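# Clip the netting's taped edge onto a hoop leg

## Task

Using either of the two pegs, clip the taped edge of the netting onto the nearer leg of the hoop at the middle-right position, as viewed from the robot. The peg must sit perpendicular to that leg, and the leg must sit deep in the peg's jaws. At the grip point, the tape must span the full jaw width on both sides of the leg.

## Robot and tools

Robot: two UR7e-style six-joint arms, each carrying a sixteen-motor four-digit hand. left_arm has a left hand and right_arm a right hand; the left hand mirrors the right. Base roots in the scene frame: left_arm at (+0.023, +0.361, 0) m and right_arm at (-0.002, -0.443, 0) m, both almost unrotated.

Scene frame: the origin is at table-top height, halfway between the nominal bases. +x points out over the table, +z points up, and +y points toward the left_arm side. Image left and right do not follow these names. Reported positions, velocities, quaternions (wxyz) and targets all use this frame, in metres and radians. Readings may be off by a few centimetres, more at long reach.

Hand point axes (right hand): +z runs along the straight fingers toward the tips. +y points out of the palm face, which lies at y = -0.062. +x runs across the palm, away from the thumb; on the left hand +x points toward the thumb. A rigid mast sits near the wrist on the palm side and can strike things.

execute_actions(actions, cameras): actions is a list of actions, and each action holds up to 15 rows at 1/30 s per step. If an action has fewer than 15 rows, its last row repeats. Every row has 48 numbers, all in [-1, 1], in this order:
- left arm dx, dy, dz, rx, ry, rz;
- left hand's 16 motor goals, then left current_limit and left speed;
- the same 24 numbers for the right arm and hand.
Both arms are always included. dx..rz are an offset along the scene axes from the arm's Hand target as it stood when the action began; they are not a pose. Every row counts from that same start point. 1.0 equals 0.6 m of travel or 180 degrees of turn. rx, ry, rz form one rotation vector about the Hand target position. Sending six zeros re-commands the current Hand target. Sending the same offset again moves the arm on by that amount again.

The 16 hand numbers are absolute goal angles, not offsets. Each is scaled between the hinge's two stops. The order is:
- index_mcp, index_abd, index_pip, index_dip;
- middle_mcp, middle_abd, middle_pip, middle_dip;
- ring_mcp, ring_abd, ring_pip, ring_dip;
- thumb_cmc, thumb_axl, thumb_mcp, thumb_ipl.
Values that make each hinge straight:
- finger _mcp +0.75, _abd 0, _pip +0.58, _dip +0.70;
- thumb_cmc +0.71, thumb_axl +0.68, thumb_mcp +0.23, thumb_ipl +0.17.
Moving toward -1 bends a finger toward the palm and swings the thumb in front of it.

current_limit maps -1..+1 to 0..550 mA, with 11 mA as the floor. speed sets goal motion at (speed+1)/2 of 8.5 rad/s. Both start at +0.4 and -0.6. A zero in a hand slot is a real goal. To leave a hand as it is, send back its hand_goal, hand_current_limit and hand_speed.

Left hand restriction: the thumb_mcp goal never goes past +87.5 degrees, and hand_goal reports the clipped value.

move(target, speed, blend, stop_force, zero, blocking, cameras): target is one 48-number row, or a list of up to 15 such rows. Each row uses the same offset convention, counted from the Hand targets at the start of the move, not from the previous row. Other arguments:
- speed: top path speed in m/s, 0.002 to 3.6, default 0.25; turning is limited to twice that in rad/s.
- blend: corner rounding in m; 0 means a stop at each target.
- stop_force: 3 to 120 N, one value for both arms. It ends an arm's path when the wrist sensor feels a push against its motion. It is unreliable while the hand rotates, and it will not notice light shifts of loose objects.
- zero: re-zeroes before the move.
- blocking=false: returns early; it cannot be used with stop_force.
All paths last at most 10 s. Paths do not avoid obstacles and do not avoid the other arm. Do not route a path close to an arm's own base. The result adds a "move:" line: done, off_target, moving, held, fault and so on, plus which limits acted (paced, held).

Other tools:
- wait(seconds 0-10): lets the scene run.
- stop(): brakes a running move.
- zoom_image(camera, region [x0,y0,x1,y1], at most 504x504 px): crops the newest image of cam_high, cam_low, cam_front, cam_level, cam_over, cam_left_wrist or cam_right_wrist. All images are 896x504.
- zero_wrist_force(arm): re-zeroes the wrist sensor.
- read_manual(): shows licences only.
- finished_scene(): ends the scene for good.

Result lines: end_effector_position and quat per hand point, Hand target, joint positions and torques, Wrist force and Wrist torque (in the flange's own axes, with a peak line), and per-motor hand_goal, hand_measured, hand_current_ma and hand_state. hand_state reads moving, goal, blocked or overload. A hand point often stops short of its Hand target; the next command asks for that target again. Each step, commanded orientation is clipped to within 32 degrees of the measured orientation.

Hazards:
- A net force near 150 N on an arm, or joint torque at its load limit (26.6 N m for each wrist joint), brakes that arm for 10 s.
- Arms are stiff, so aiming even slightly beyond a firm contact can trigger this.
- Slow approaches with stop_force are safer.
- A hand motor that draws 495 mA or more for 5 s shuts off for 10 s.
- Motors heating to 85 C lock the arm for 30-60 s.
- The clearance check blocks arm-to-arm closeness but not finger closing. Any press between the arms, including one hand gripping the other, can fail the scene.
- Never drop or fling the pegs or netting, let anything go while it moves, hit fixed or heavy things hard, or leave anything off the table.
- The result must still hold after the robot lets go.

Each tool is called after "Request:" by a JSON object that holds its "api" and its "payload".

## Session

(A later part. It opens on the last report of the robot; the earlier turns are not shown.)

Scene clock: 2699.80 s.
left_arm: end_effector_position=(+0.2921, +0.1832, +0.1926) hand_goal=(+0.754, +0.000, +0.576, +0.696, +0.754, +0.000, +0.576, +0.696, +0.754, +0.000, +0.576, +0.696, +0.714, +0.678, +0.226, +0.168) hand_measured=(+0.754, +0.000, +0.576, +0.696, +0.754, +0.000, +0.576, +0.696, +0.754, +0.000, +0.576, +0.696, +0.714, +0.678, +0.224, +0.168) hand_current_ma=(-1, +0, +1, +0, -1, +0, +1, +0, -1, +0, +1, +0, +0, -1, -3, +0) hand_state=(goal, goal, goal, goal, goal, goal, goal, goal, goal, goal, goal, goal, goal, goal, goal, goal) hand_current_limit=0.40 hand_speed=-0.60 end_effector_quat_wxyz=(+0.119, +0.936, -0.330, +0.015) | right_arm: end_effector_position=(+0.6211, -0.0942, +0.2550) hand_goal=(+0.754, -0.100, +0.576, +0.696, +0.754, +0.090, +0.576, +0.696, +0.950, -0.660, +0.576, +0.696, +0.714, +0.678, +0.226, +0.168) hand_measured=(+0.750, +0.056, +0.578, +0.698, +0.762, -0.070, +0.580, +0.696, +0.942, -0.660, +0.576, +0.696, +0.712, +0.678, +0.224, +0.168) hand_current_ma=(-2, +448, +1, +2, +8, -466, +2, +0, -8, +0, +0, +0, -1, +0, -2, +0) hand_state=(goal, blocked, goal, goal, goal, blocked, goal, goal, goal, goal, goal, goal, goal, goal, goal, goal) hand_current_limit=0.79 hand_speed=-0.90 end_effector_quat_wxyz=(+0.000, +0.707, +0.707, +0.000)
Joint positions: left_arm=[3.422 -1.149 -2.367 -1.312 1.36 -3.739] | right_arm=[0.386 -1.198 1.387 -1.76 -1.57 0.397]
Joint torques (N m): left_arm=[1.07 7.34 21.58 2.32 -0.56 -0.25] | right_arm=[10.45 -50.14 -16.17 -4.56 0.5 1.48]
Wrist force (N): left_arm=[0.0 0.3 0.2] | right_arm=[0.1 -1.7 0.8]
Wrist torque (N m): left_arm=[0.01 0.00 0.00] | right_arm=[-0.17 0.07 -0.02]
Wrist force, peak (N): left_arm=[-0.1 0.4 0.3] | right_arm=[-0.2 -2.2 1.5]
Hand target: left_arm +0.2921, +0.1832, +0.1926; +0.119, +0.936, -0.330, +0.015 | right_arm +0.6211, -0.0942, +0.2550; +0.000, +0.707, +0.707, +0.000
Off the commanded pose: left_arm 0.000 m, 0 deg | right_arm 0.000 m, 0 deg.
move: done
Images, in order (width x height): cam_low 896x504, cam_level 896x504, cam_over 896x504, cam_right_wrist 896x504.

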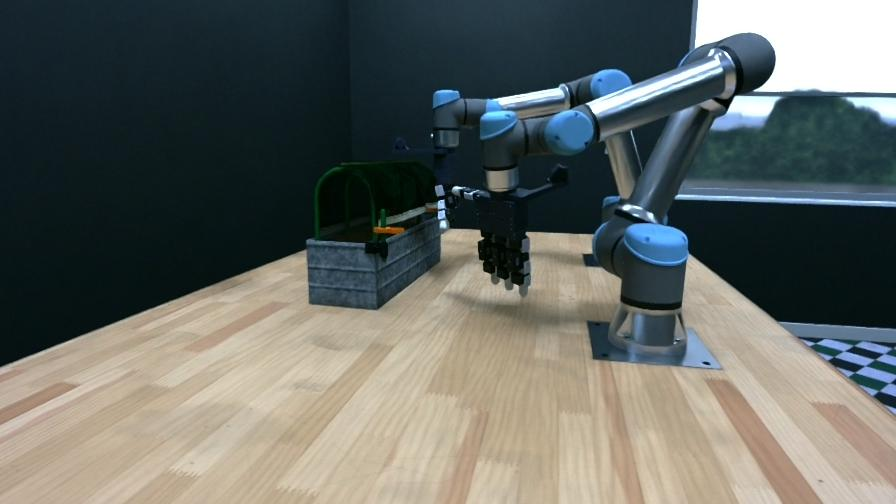

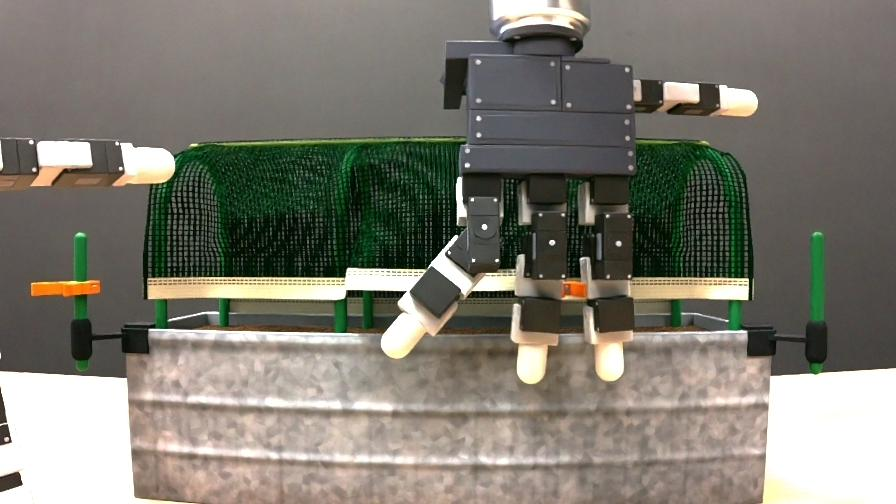

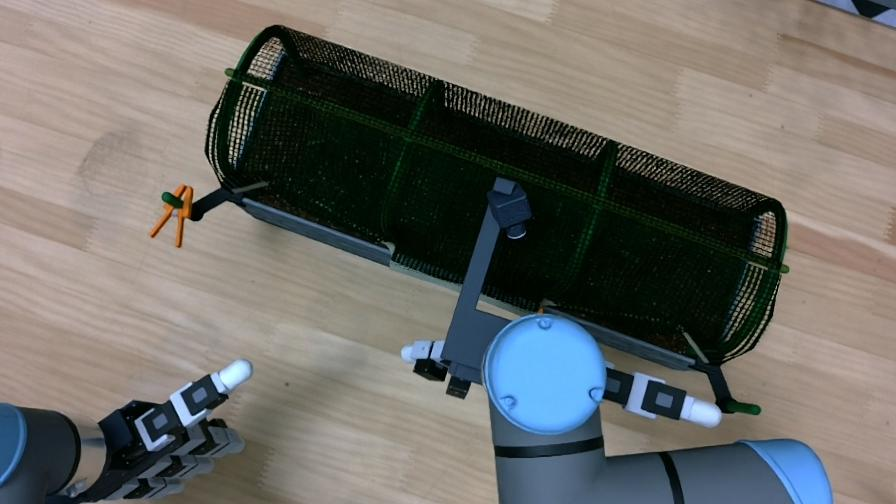

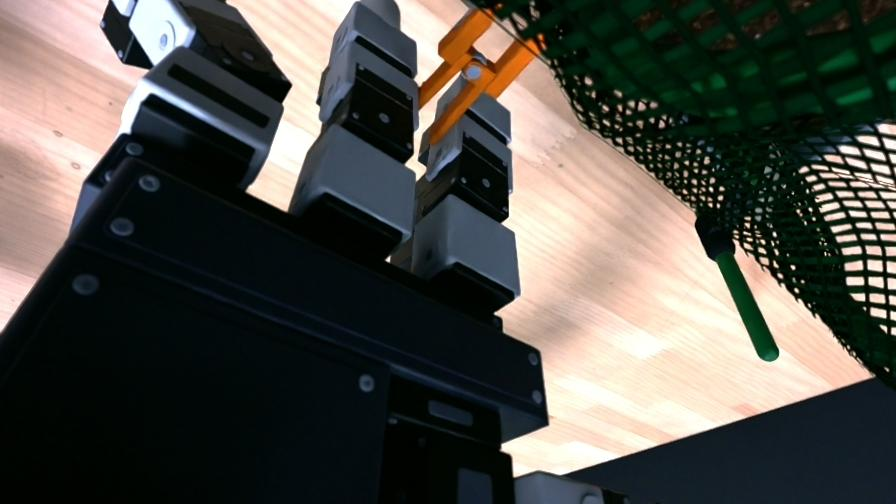

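Request:
{"api": "move", "payload": {"target": [0,0,0,0,0,0,0.754,0,0.576,0.696,0.754,0,0.576,0.696,0.754,0,0.576,0.696,0.714,0.678,0.226,0.168,0.4,-0.6,0.0167,0,0,0,0,0,0.754,-0.10,0.576,0.696,0.754,0.09,0.576,0.696,0.95,-0.66,0.576,0.696,0.714,0.678,0.226,0.168,0.785,-0.9], "speed": 0.025, "stop_force": 5, "cameras": ["cam_low", "cam_level", "cam_over", "cam_right_wrist"]}}

Request:
{"api": "zoom_image", "payload": {"camera": "cam_right_wrist", "region": [400, 0, 640, 110]}}

Request:
{"api": "zoom_image", "payload": {"camera": "cam_low", "region": [418, 195, 446, 223]}}

Request:
{"api": "zoom_image", "payload": {"camera": "cam_level", "region": [480, 240, 640, 340]}}

Request:
{"api": "zoom_image", "payload": {"camera": "cam_over", "region": [525, 290, 565, 330]}}

Scene clock: 2733.73 s.
left_arm: end_effector_position=(+0.2921, +0.1832, +0.1926) hand_goal=(+0.754, +0.000, +0.576, +0.696, +0.754, +0.000, +0.576, +0.696, +0.754, +0.000, +0.576, +0.696, +0.714, +0.678, +0.226, +0.168) hand_measured=(+0.754, +0.000, +0.576, +0.696, +0.754, +0.000, +0.576, +0.696, +0.754, +0.000, +0.576, +0.696, +0.714, +0.678, +0.224, +0.168) hand_current_ma=(-1, +0, +1, +0, -1, +0, +1, +0, -1, +0, +1, +0, +0, -1, -3, +0) hand_state=(goal, goal, goal, goal, goal, goal, goal, goal, goal, goal, goal, goal, goal, goal, goal, goal) hand_current_limit=0.40 hand_speed=-0.60 end_effector_quat_wxyz=(+0.119, +0.936, -0.330, +0.015) | right_arm: end_effector_position=(+0.6311, -0.0942, +0.2550) hand_goal=(+0.754, -0.100, +0.576, +0.696, +0.754, +0.090, +0.576, +0.696, +0.950, -0.660, +0.576, +0.696, +0.714, +0.678, +0.226, +0.168) hand_measured=(+0.750, +0.056, +0.578, +0.698, +0.762, -0.070, +0.580, +0.696, +0.942, -0.660, +0.576, +0.696, +0.712, +0.678, +0.224, +0.168) hand_current_ma=(-2, +448, +1, +2, +8, -466, +2, +0, -8, +0, +0, +0, -1, +0, -2, +0) hand_state=(goal, blocked, goal, goal, goal, blocked, goal, goal, goal, goal, goal, goal, goal, goal, goal, goal) hand_current_limit=0.79 hand_speed=-0.90 end_effector_quat_wxyz=(+0.000, +0.707, +0.707, +0.000)
Joint positions: left_arm=[3.422 -1.149 -2.367 -1.312 1.36 -3.739] | right_arm=[0.38 -1.178 1.359 -1.752 -1.57 0.391]
Joint torques (N m): left_arm=[0.78 7.6 21.38 2.26 -0.55 -0.25] | right_arm=[10.43 -52.91 -16.16 -4.25 1.69 1.4]
Wrist force (N): left_arm=[-0.1 0.3 0.3] | right_arm=[-0.2 -1.7 0.9]
Wrist torque (N m): left_arm=[0.01 0.02 -0.02] | right_arm=[-0.17 0.11 -0.05]
Wrist force, peak (N): left_arm=[-0.3 0.2 0.2] | right_arm=[-0.1 -2.1 1.3]
Hand target: left_arm +0.2921, +0.1832, +0.1926; +0.119, +0.936, -0.330, +0.015 | right_arm +0.6311, -0.0942, +0.2550; +0.000, +0.707, +0.707, +0.000
Off the commanded pose: left_arm 0.000 m, 0 deg | right_arm 0.000 m, 0 deg.
move: done
Images, in order (width x height): cam_low 896x504, cam_level 896x504, cam_over 896x504, cam_right_wrist 896x504.

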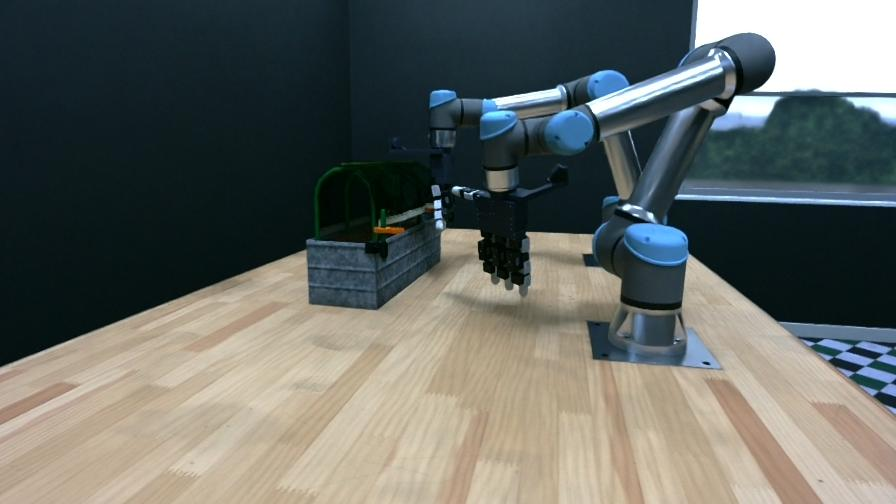

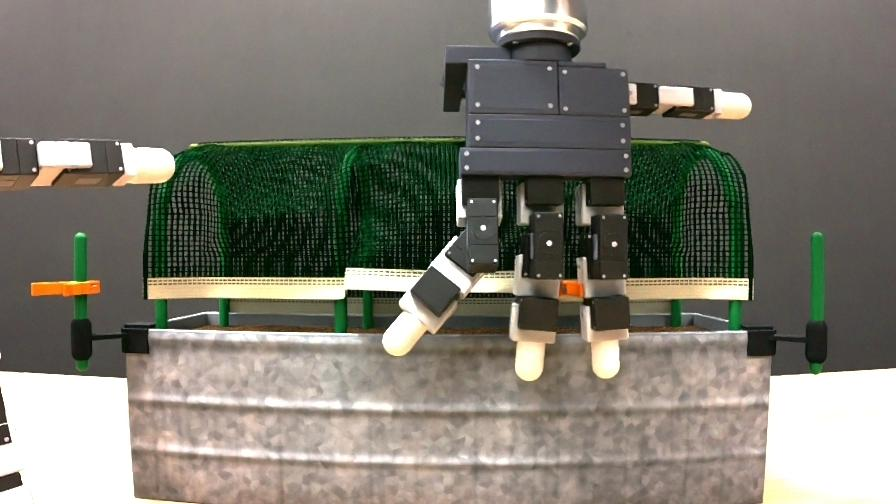

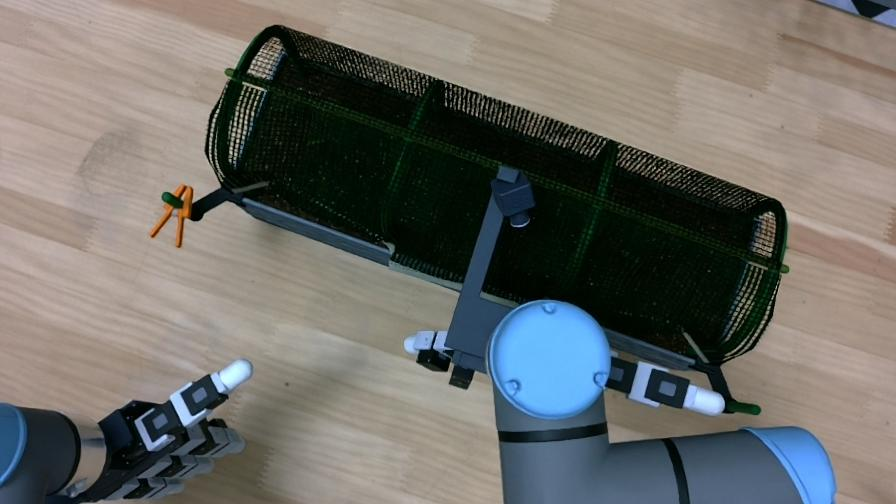

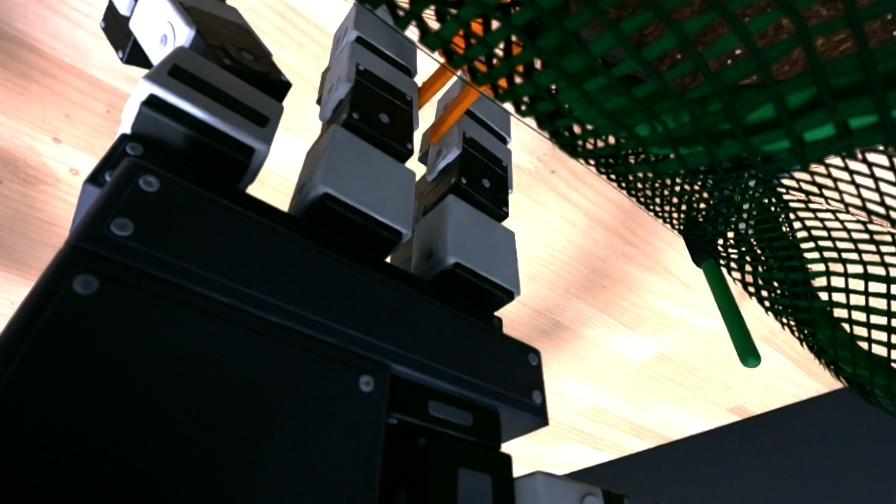

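Scaled by 2.100.

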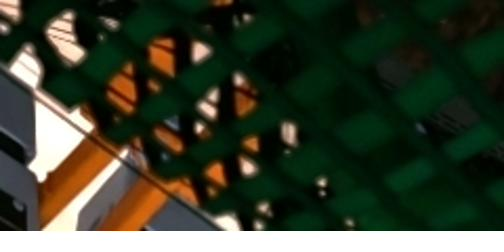

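Scaled by 18.000.

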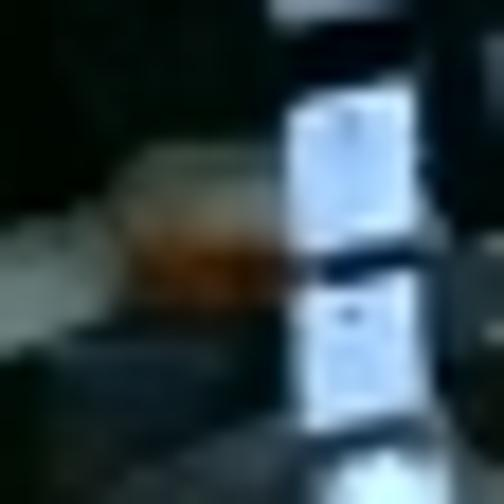

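Scaled by 3.150.

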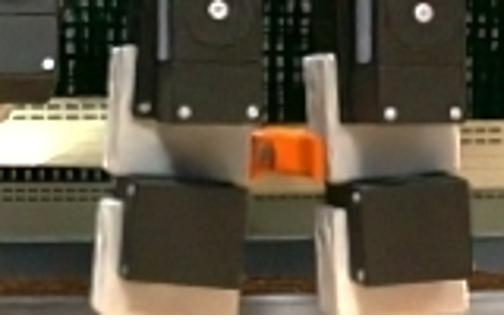

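Scaled by 12.600.

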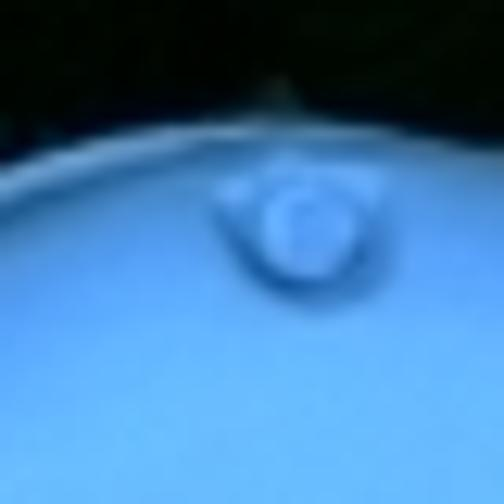

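Request:
{"api": "zoom_image", "payload": {"camera": "cam_right_wrist", "region": [400, 0, 760, 200]}}

Request:
{"api": "zoom_image", "payload": {"camera": "cam_front", "region": [400, 200, 640, 340]}}

Scaled by 1.400.

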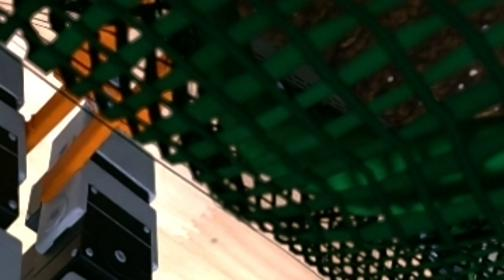

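This scene's latest camera images include none from cam_front. They are from: cam_low, cam_level, cam_over, cam_right_wrist. cam_front's image comes with the result of a call that names it in "cameras".

Request:
{"api": "execute_actions", "payload": {"actions": [[[0,0,0,0,0,0,0.754,0,0.576,0.696,0.754,0,0.576,0.696,0.754,0,0.576,0.696,0.714,0.678,0.226,0.168,0.4,-0.6,0,0,0,0,0,0,0.754,-0.10,0.576,0.696,0.754,0.09,0.576,0.696,0.95,-0.66,0.576,0.696,0.714,0.678,0.226,0.168,1.0,-0.9]]]}}

Request:
{"api": "move", "payload": {"target": [0,0,0,0,0,0,0.754,0,0.576,0.696,0.754,0,0.576,0.696,0.754,0,0.576,0.696,0.714,0.678,0.226,0.168,0.4,-0.6,0.02,0,0,0,0,0,0.754,-0.10,0.576,0.696,0.754,0.09,0.576,0.696,0.95,-0.66,0.576,0.696,0.714,0.678,0.226,0.168,1.0,-0.9], "speed": 0.025, "stop_force": 5}}

Request:
{"api": "execute_actions", "payload": {"actions": [[[0,0,0,0,0,0,0.754,0,0.576,0.696,0.754,0,0.576,0.696,0.754,0,0.576,0.696,0.714,0.678,0.226,0.168,0.4,-0.6,0,0,0,0,0,0,0.754,-0.10,0.576,0.696,0.754,0.09,0.576,0.696,0.95,-0.66,0.576,0.696,0.714,0.678,0.226,0.168,0.785,-0.9]]], "cameras": ["all"]}}

Request:
{"api": "zoom_image", "payload": {"camera": "cam_right_wrist", "region": [400, 0, 640, 110]}}

Request:
{"api": "zoom_image", "payload": {"camera": "cam_low", "region": [418, 195, 446, 223]}}

Request:
{"api": "zoom_image", "payload": {"camera": "cam_level", "region": [480, 240, 640, 340]}}

Request:
{"api": "zoom_image", "payload": {"camera": "cam_left_wrist", "region": [80, 380, 300, 504]}}

Scene clock: 2765.93 s.
left_arm: end_effector_position=(+0.2921, +0.1832, +0.1926) hand_goal=(+0.754, +0.000, +0.576, +0.696, +0.754, +0.000, +0.576, +0.696, +0.754, +0.000, +0.576, +0.696, +0.714, +0.678, +0.226, +0.168) hand_measured=(+0.754, +0.000, +0.576, +0.696, +0.754, +0.000, +0.576, +0.696, +0.754, +0.000, +0.576, +0.696, +0.714, +0.678, +0.224, +0.168) hand_current_ma=(-1, +0, +1, +0, -1, +0, +1, +0, -1, +0, +1, +0, +0, -1, -3, +0) hand_state=(goal, goal, goal, goal, goal, goal, goal, goal, goal, goal, goal, goal, goal, goal, goal, goal) hand_current_limit=0.40 hand_speed=-0.60 end_effector_quat_wxyz=(+0.119, +0.936, -0.330, +0.015) | right_arm: end_effector_position=(+0.6311, -0.0942, +0.2550) hand_goal=(+0.754, -0.100, +0.576, +0.696, +0.754, +0.090, +0.576, +0.696, +0.950, -0.660, +0.576, +0.696, +0.714, +0.678, +0.226, +0.168) hand_measured=(+0.750, +0.056, +0.578, +0.698, +0.762, -0.070, +0.580, +0.696, +0.942, -0.660, +0.576, +0.696, +0.712, +0.678, +0.224, +0.168) hand_current_ma=(-2, +448, +1, +2, +8, -466, +2, +0, -8, +0, +0, +0, -1, +0, -2, +0) hand_state=(goal, blocked, goal, goal, goal, blocked, goal, goal, goal, goal, goal, goal, goal, goal, goal, goal) hand_current_limit=1.00 hand_speed=-0.90 end_effector_quat_wxyz=(+0.000, +0.707, +0.707, +0.000)
Joint positions: left_arm=[3.422 -1.149 -2.367 -1.312 1.36 -3.739] | right_arm=[0.38 -1.178 1.359 -1.752 -1.57 0.391]
Joint torques (N m): left_arm=[1.28 7.58 21.67 2.38 -0.63 -0.16] | right_arm=[10.39 -53.06 -15.29 -4.18 1.48 1.35]
Wrist force (N): left_arm=[0.0 0.4 0.2] | right_arm=[0.2 -1.8 0.9]
Wrist torque (N m): left_arm=[0.03 0.01 -0.01] | right_arm=[-0.18 0.05 -0.02]
Wrist force, peak (N): left_arm=[0.0 0.5 0.2] | right_arm=[-0.2 -1.9 1.5]
Hand target: left_arm +0.2921, +0.1832, +0.1926; +0.119, +0.936, -0.330, +0.015 | right_arm +0.6311, -0.0942, +0.2550; +0.000, +0.707, +0.707, +0.000
Off the commanded pose: left_arm 0.000 m, 0 deg | right_arm 0.000 m, 0 deg.
Step readings (end_effector_position of left_arm | right_arm):
0: (+0.2921, +0.1832, +0.1926) | (+0.6311, -0.0942, +0.2550)
1: (+0.2921, +0.1832, +0.1926) | (+0.6311, -0.0942, +0.2550)
2: (+0.2921, +0.1832, +0.1926) | (+0.6311, -0.0942, +0.2550)
4: (+0.2921, +0.1832, +0.1926) | (+0.6311, -0.0942, +0.2550)
8: (+0.2921, +0.1832, +0.1926) | (+0.6311, -0.0942, +0.2550)
15: (+0.2921, +0.1832, +0.1926) | (+0.6311, -0.0942, +0.2550)

Scene clock: 2767.43 s.
left_arm: end_effector_position=(+0.2921, +0.1832, +0.1926) hand_goal=(+0.754, +0.000, +0.576, +0.696, +0.754, +0.000, +0.576, +0.696, +0.754, +0.000, +0.576, +0.696, +0.714, +0.678, +0.226, +0.168) hand_measured=(+0.754, +0.000, +0.576, +0.696, +0.754, +0.000, +0.576, +0.696, +0.754, +0.000, +0.576, +0.696, +0.714, +0.678, +0.224, +0.168) hand_current_ma=(-1, +0, +1, +0, -1, +0, +1, +0, -1, +0, +1, +0, +0, -1, -3, +0) hand_state=(goal, goal, goal, goal, goal, goal, goal, goal, goal, goal, goal, goal, goal, goal, goal, goal) hand_current_limit=0.40 hand_speed=-0.60 end_effector_quat_wxyz=(+0.119, +0.936, -0.330, +0.015) | right_arm: end_effector_position=(+0.6407, -0.0942, +0.2550) hand_goal=(+0.754, -0.100, +0.576, +0.696, +0.754, +0.090, +0.576, +0.696, +0.950, -0.660, +0.576, +0.696, +0.714, +0.678, +0.226, +0.168) hand_measured=(+0.752, +0.050, +0.578, +0.698, +0.766, -0.066, +0.580, +0.696, +0.942, -0.660, +0.576, +0.696, +0.712, +0.678, +0.224, +0.168) hand_current_ma=(-1, +420, +1, +2, +14, -447, +2, +0, -8, +0, +0, +0, -1, +0, -2, +0) hand_state=(goal, blocked, goal, goal, goal, blocked, goal, goal, goal, goal, goal, goal, goal, goal, goal, goal) hand_current_limit=1.00 hand_speed=-0.90 end_effector_quat_wxyz=(+0.000, +0.707, +0.707, +0.000)
Joint positions: left_arm=[3.422 -1.149 -2.367 -1.312 1.36 -3.739] | right_arm=[0.374 -1.159 1.331 -1.744 -1.57 0.386]
Joint torques (N m): left_arm=[1.59 7.29 21.07 2.34 -0.61 -0.06] | right_arm=[9.62 -40.93 -35.09 -3.27 0.03 1.43]
Wrist force (N): left_arm=[-0.1 0.3 0.3] | right_arm=[0.1 -1.4 1.2]
Wrist torque (N m): left_arm=[0.02 0.02 -0.02] | right_arm=[-0.12 0.09 -0.02]
Wrist force, peak (N): left_arm=[-0.1 0.2 0.4] | right_arm=[0.8 -6.4 0.1]
Hand target: left_arm +0.2921, +0.1832, +0.1926; +0.119, +0.936, -0.330, +0.015 | right_arm +0.6407, -0.0942, +0.2550; +0.000, +0.707, +0.707, +0.000 (not the last commanded pose)
Off the commanded pose: left_arm 0.000 m, 0 deg | right_arm 0.002 m, 0 deg.
move: contact (right_arm)

Scene clock: 2768.13 s.
left_arm: end_effector_position=(+0.2921, +0.1832, +0.1926) hand_goal=(+0.754, +0.000, +0.576, +0.696, +0.754, +0.000, +0.576, +0.696, +0.754, +0.000, +0.576, +0.696, +0.714, +0.678, +0.226, +0.168) hand_measured=(+0.754, +0.000, +0.576, +0.696, +0.754, +0.000, +0.576, +0.696, +0.754, +0.000, +0.576, +0.696, +0.714, +0.678, +0.224, +0.168) hand_current_ma=(-1, +0, +1, +0, -1, +0, +1, +0, -1, +0, +1, +0, +0, -1, -3, +0) hand_state=(goal, goal, goal, goal, goal, goal, goal, goal, goal, goal, goal, goal, goal, goal, goal, goal) hand_current_limit=0.40 hand_speed=-0.60 end_effector_quat_wxyz=(+0.119, +0.936, -0.330, +0.015) | right_arm: end_effector_position=(+0.6407, -0.0942, +0.2550) hand_goal=(+0.754, -0.100, +0.576, +0.696, +0.754, +0.090, +0.576, +0.696, +0.950, -0.660, +0.576, +0.696, +0.714, +0.678, +0.226, +0.168) hand_measured=(+0.752, +0.050, +0.578, +0.698, +0.766, -0.066, +0.580, +0.696, +0.942, -0.660, +0.576, +0.696, +0.712, +0.678, +0.224, +0.168) hand_current_ma=(-1, +420, +1, +2, +14, -447, +2, +0, -8, +0, +0, +0, -1, +0, -2, +0) hand_state=(goal, blocked, goal, goal, goal, blocked, goal, goal, goal, goal, goal, goal, goal, goal, goal, goal) hand_current_limit=0.79 hand_speed=-0.90 end_effector_quat_wxyz=(+0.000, +0.707, +0.707, +0.000)
Joint positions: left_arm=[3.422 -1.149 -2.367 -1.312 1.36 -3.739] | right_arm=[0.374 -1.159 1.331 -1.744 -1.57 0.386]
Joint torques (N m): left_arm=[1.46 7.65 21.32 2.31 -0.59 -0.11] | right_arm=[10.71 -38.19 -32.77 -2.53 -0.9 1.49]
Wrist force (N): left_arm=[-0.2 0.1 0.2] | right_arm=[0.0 -1.6 0.9]
Wrist torque (N m): left_arm=[0.00 0.04 -0.02] | right_arm=[-0.13 0.11 -0.03]
Wrist force, peak (N): left_arm=[-0.2 0.1 0.4] | right_arm=[0.0 -2.0 1.3]
Hand target: left_arm +0.2921, +0.1832, +0.1926; +0.119, +0.936, -0.330, +0.015 | right_arm +0.6407, -0.0942, +0.2550; +0.000, +0.707, +0.707, +0.000
Off the commanded pose: left_arm 0.000 m, 0 deg | right_arm 0.000 m, 0 deg.
Step readings (end_effector_position of left_arm | right_arm):
0: (+0.2921, +0.1832, +0.1926) | (+0.6407, -0.0942, +0.2550)
1: (+0.2921, +0.1832, +0.1926) | (+0.6407, -0.0942, +0.2550)
2: (+0.2921, +0.1832, +0.1926) | (+0.6407, -0.0942, +0.2550)
4: (+0.2921, +0.1832, +0.1926) | (+0.6407, -0.0942, +0.2550)
8: (+0.2921, +0.1832, +0.1926) | (+0.6407, -0.0942, +0.2550)
15: (+0.2921, +0.1832, +0.1926) | (+0.6407, -0.0942, +0.2550)

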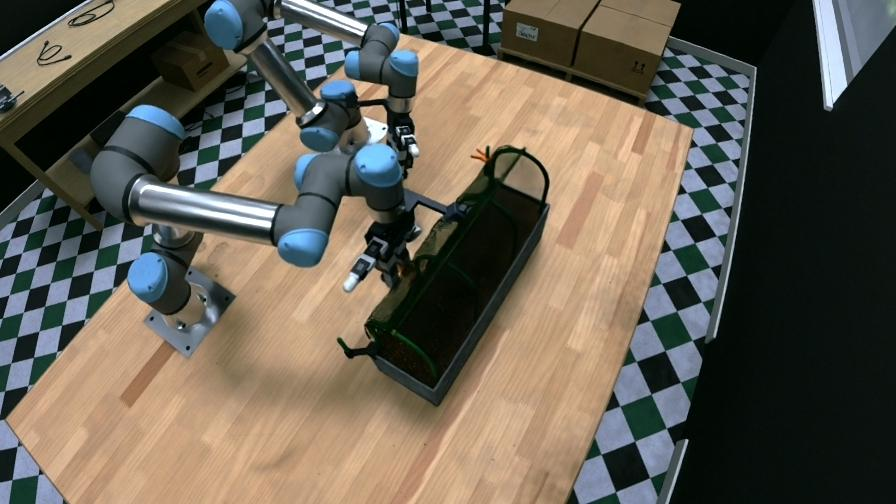

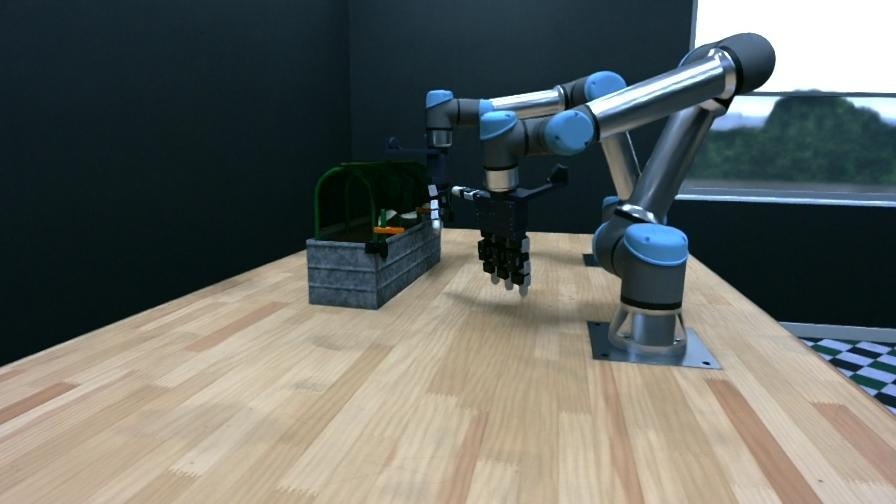

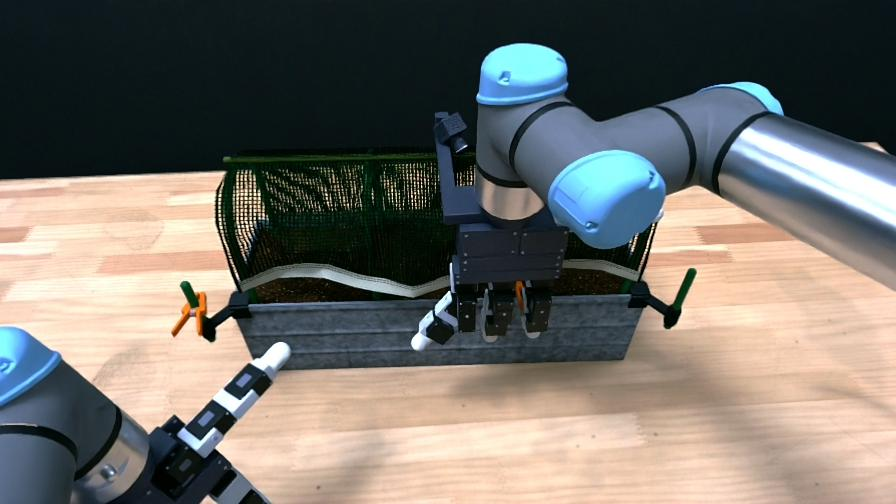

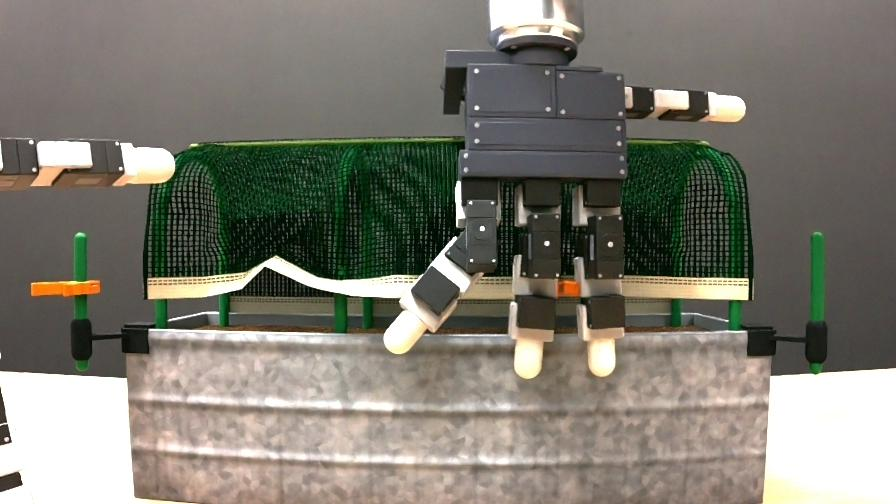

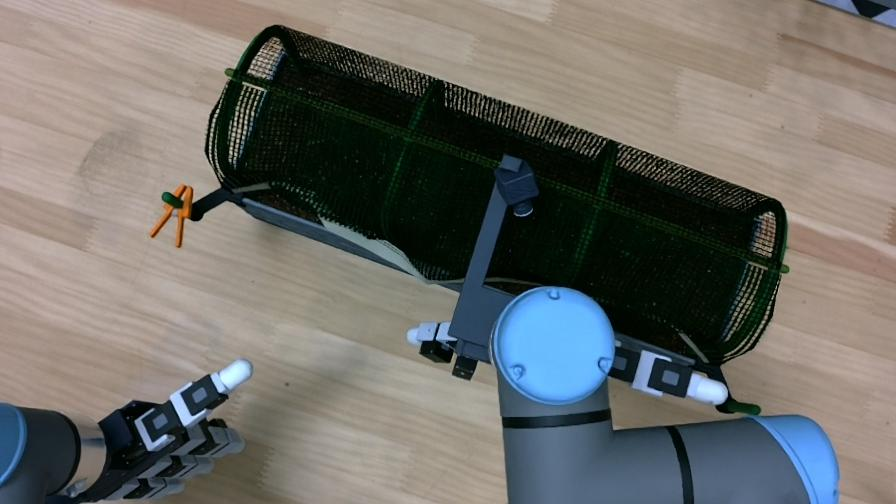

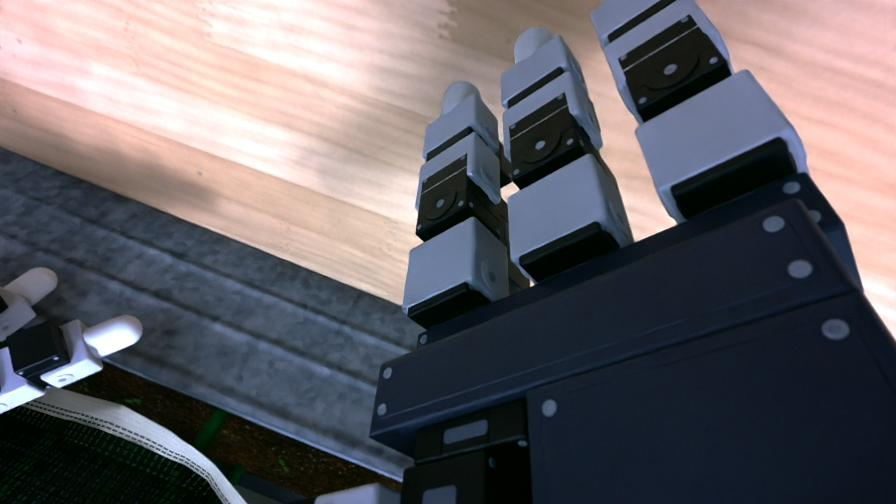

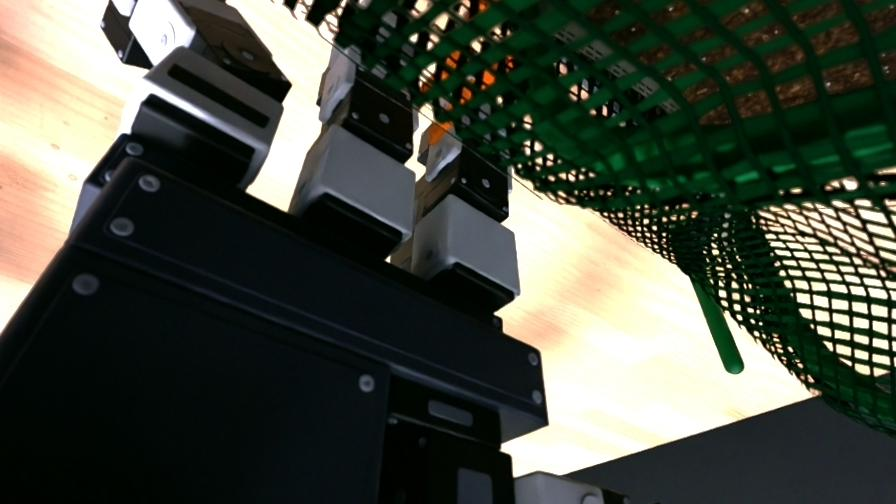

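Scaled by 2.100.

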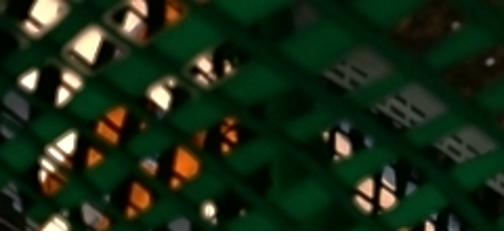

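Scaled by 18.000.

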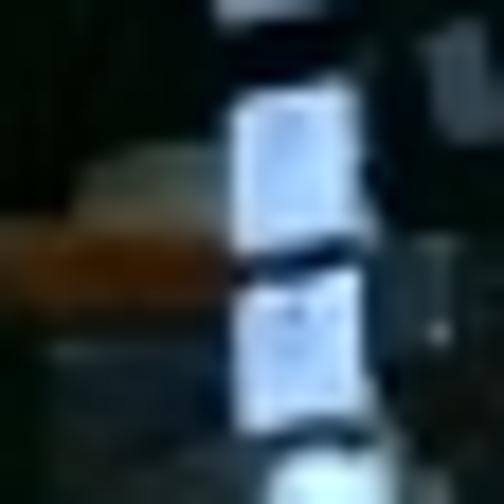

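Scaled by 3.150.

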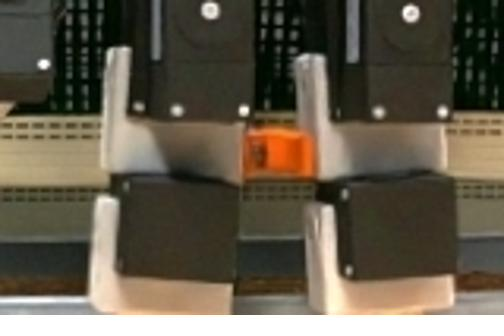

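Scaled by 2.291.

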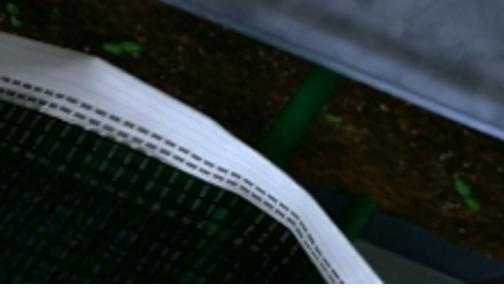

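Request:
{"api": "zoom_image", "payload": {"camera": "cam_right_wrist", "region": [410, 0, 570, 120]}}

Request:
{"api": "zoom_image", "payload": {"camera": "cam_level", "region": [540, 262, 600, 312]}}

Request:
{"api": "zoom_image", "payload": {"camera": "cam_front", "region": [400, 220, 600, 345]}}

Request:
{"api": "zoom_image", "payload": {"camera": "cam_high", "region": [330, 200, 480, 330]}}

Request:
{"api": "zoom_image", "payload": {"camera": "cam_over", "region": [300, 180, 640, 340]}}

Scaled by 3.150.

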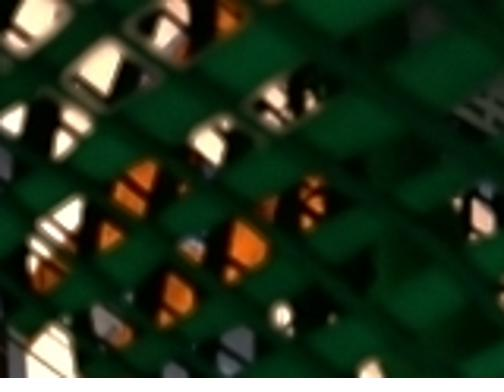

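Scaled by 8.400.

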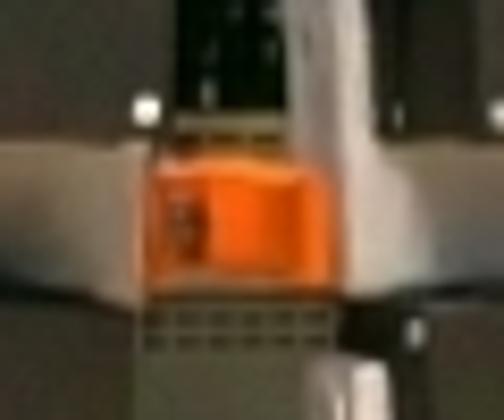

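Scaled by 2.520.

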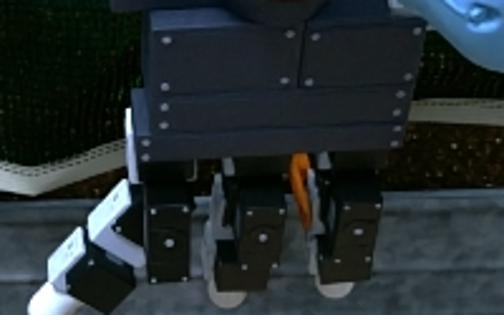

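Scaled by 3.360.

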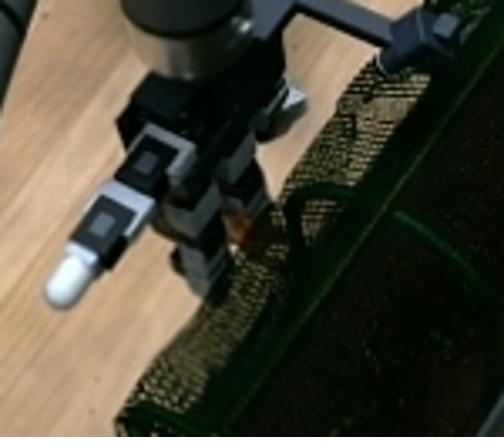

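Scaled by 1.482.

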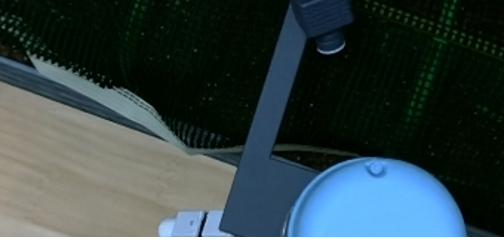

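Request:
{"api": "zoom_image", "payload": {"camera": "cam_low", "region": [370, 185, 460, 255]}}

Request:
{"api": "zoom_image", "payload": {"camera": "cam_level", "region": [240, 240, 520, 345]}}

Scaled by 5.600.

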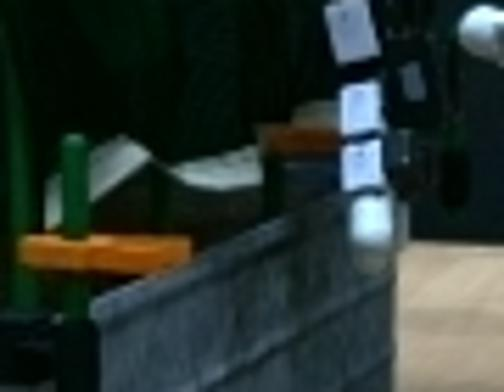

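Scaled by 1.800.

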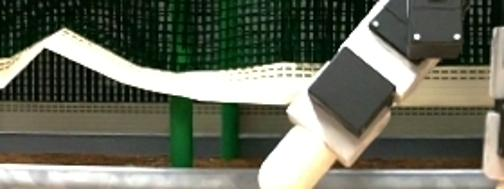

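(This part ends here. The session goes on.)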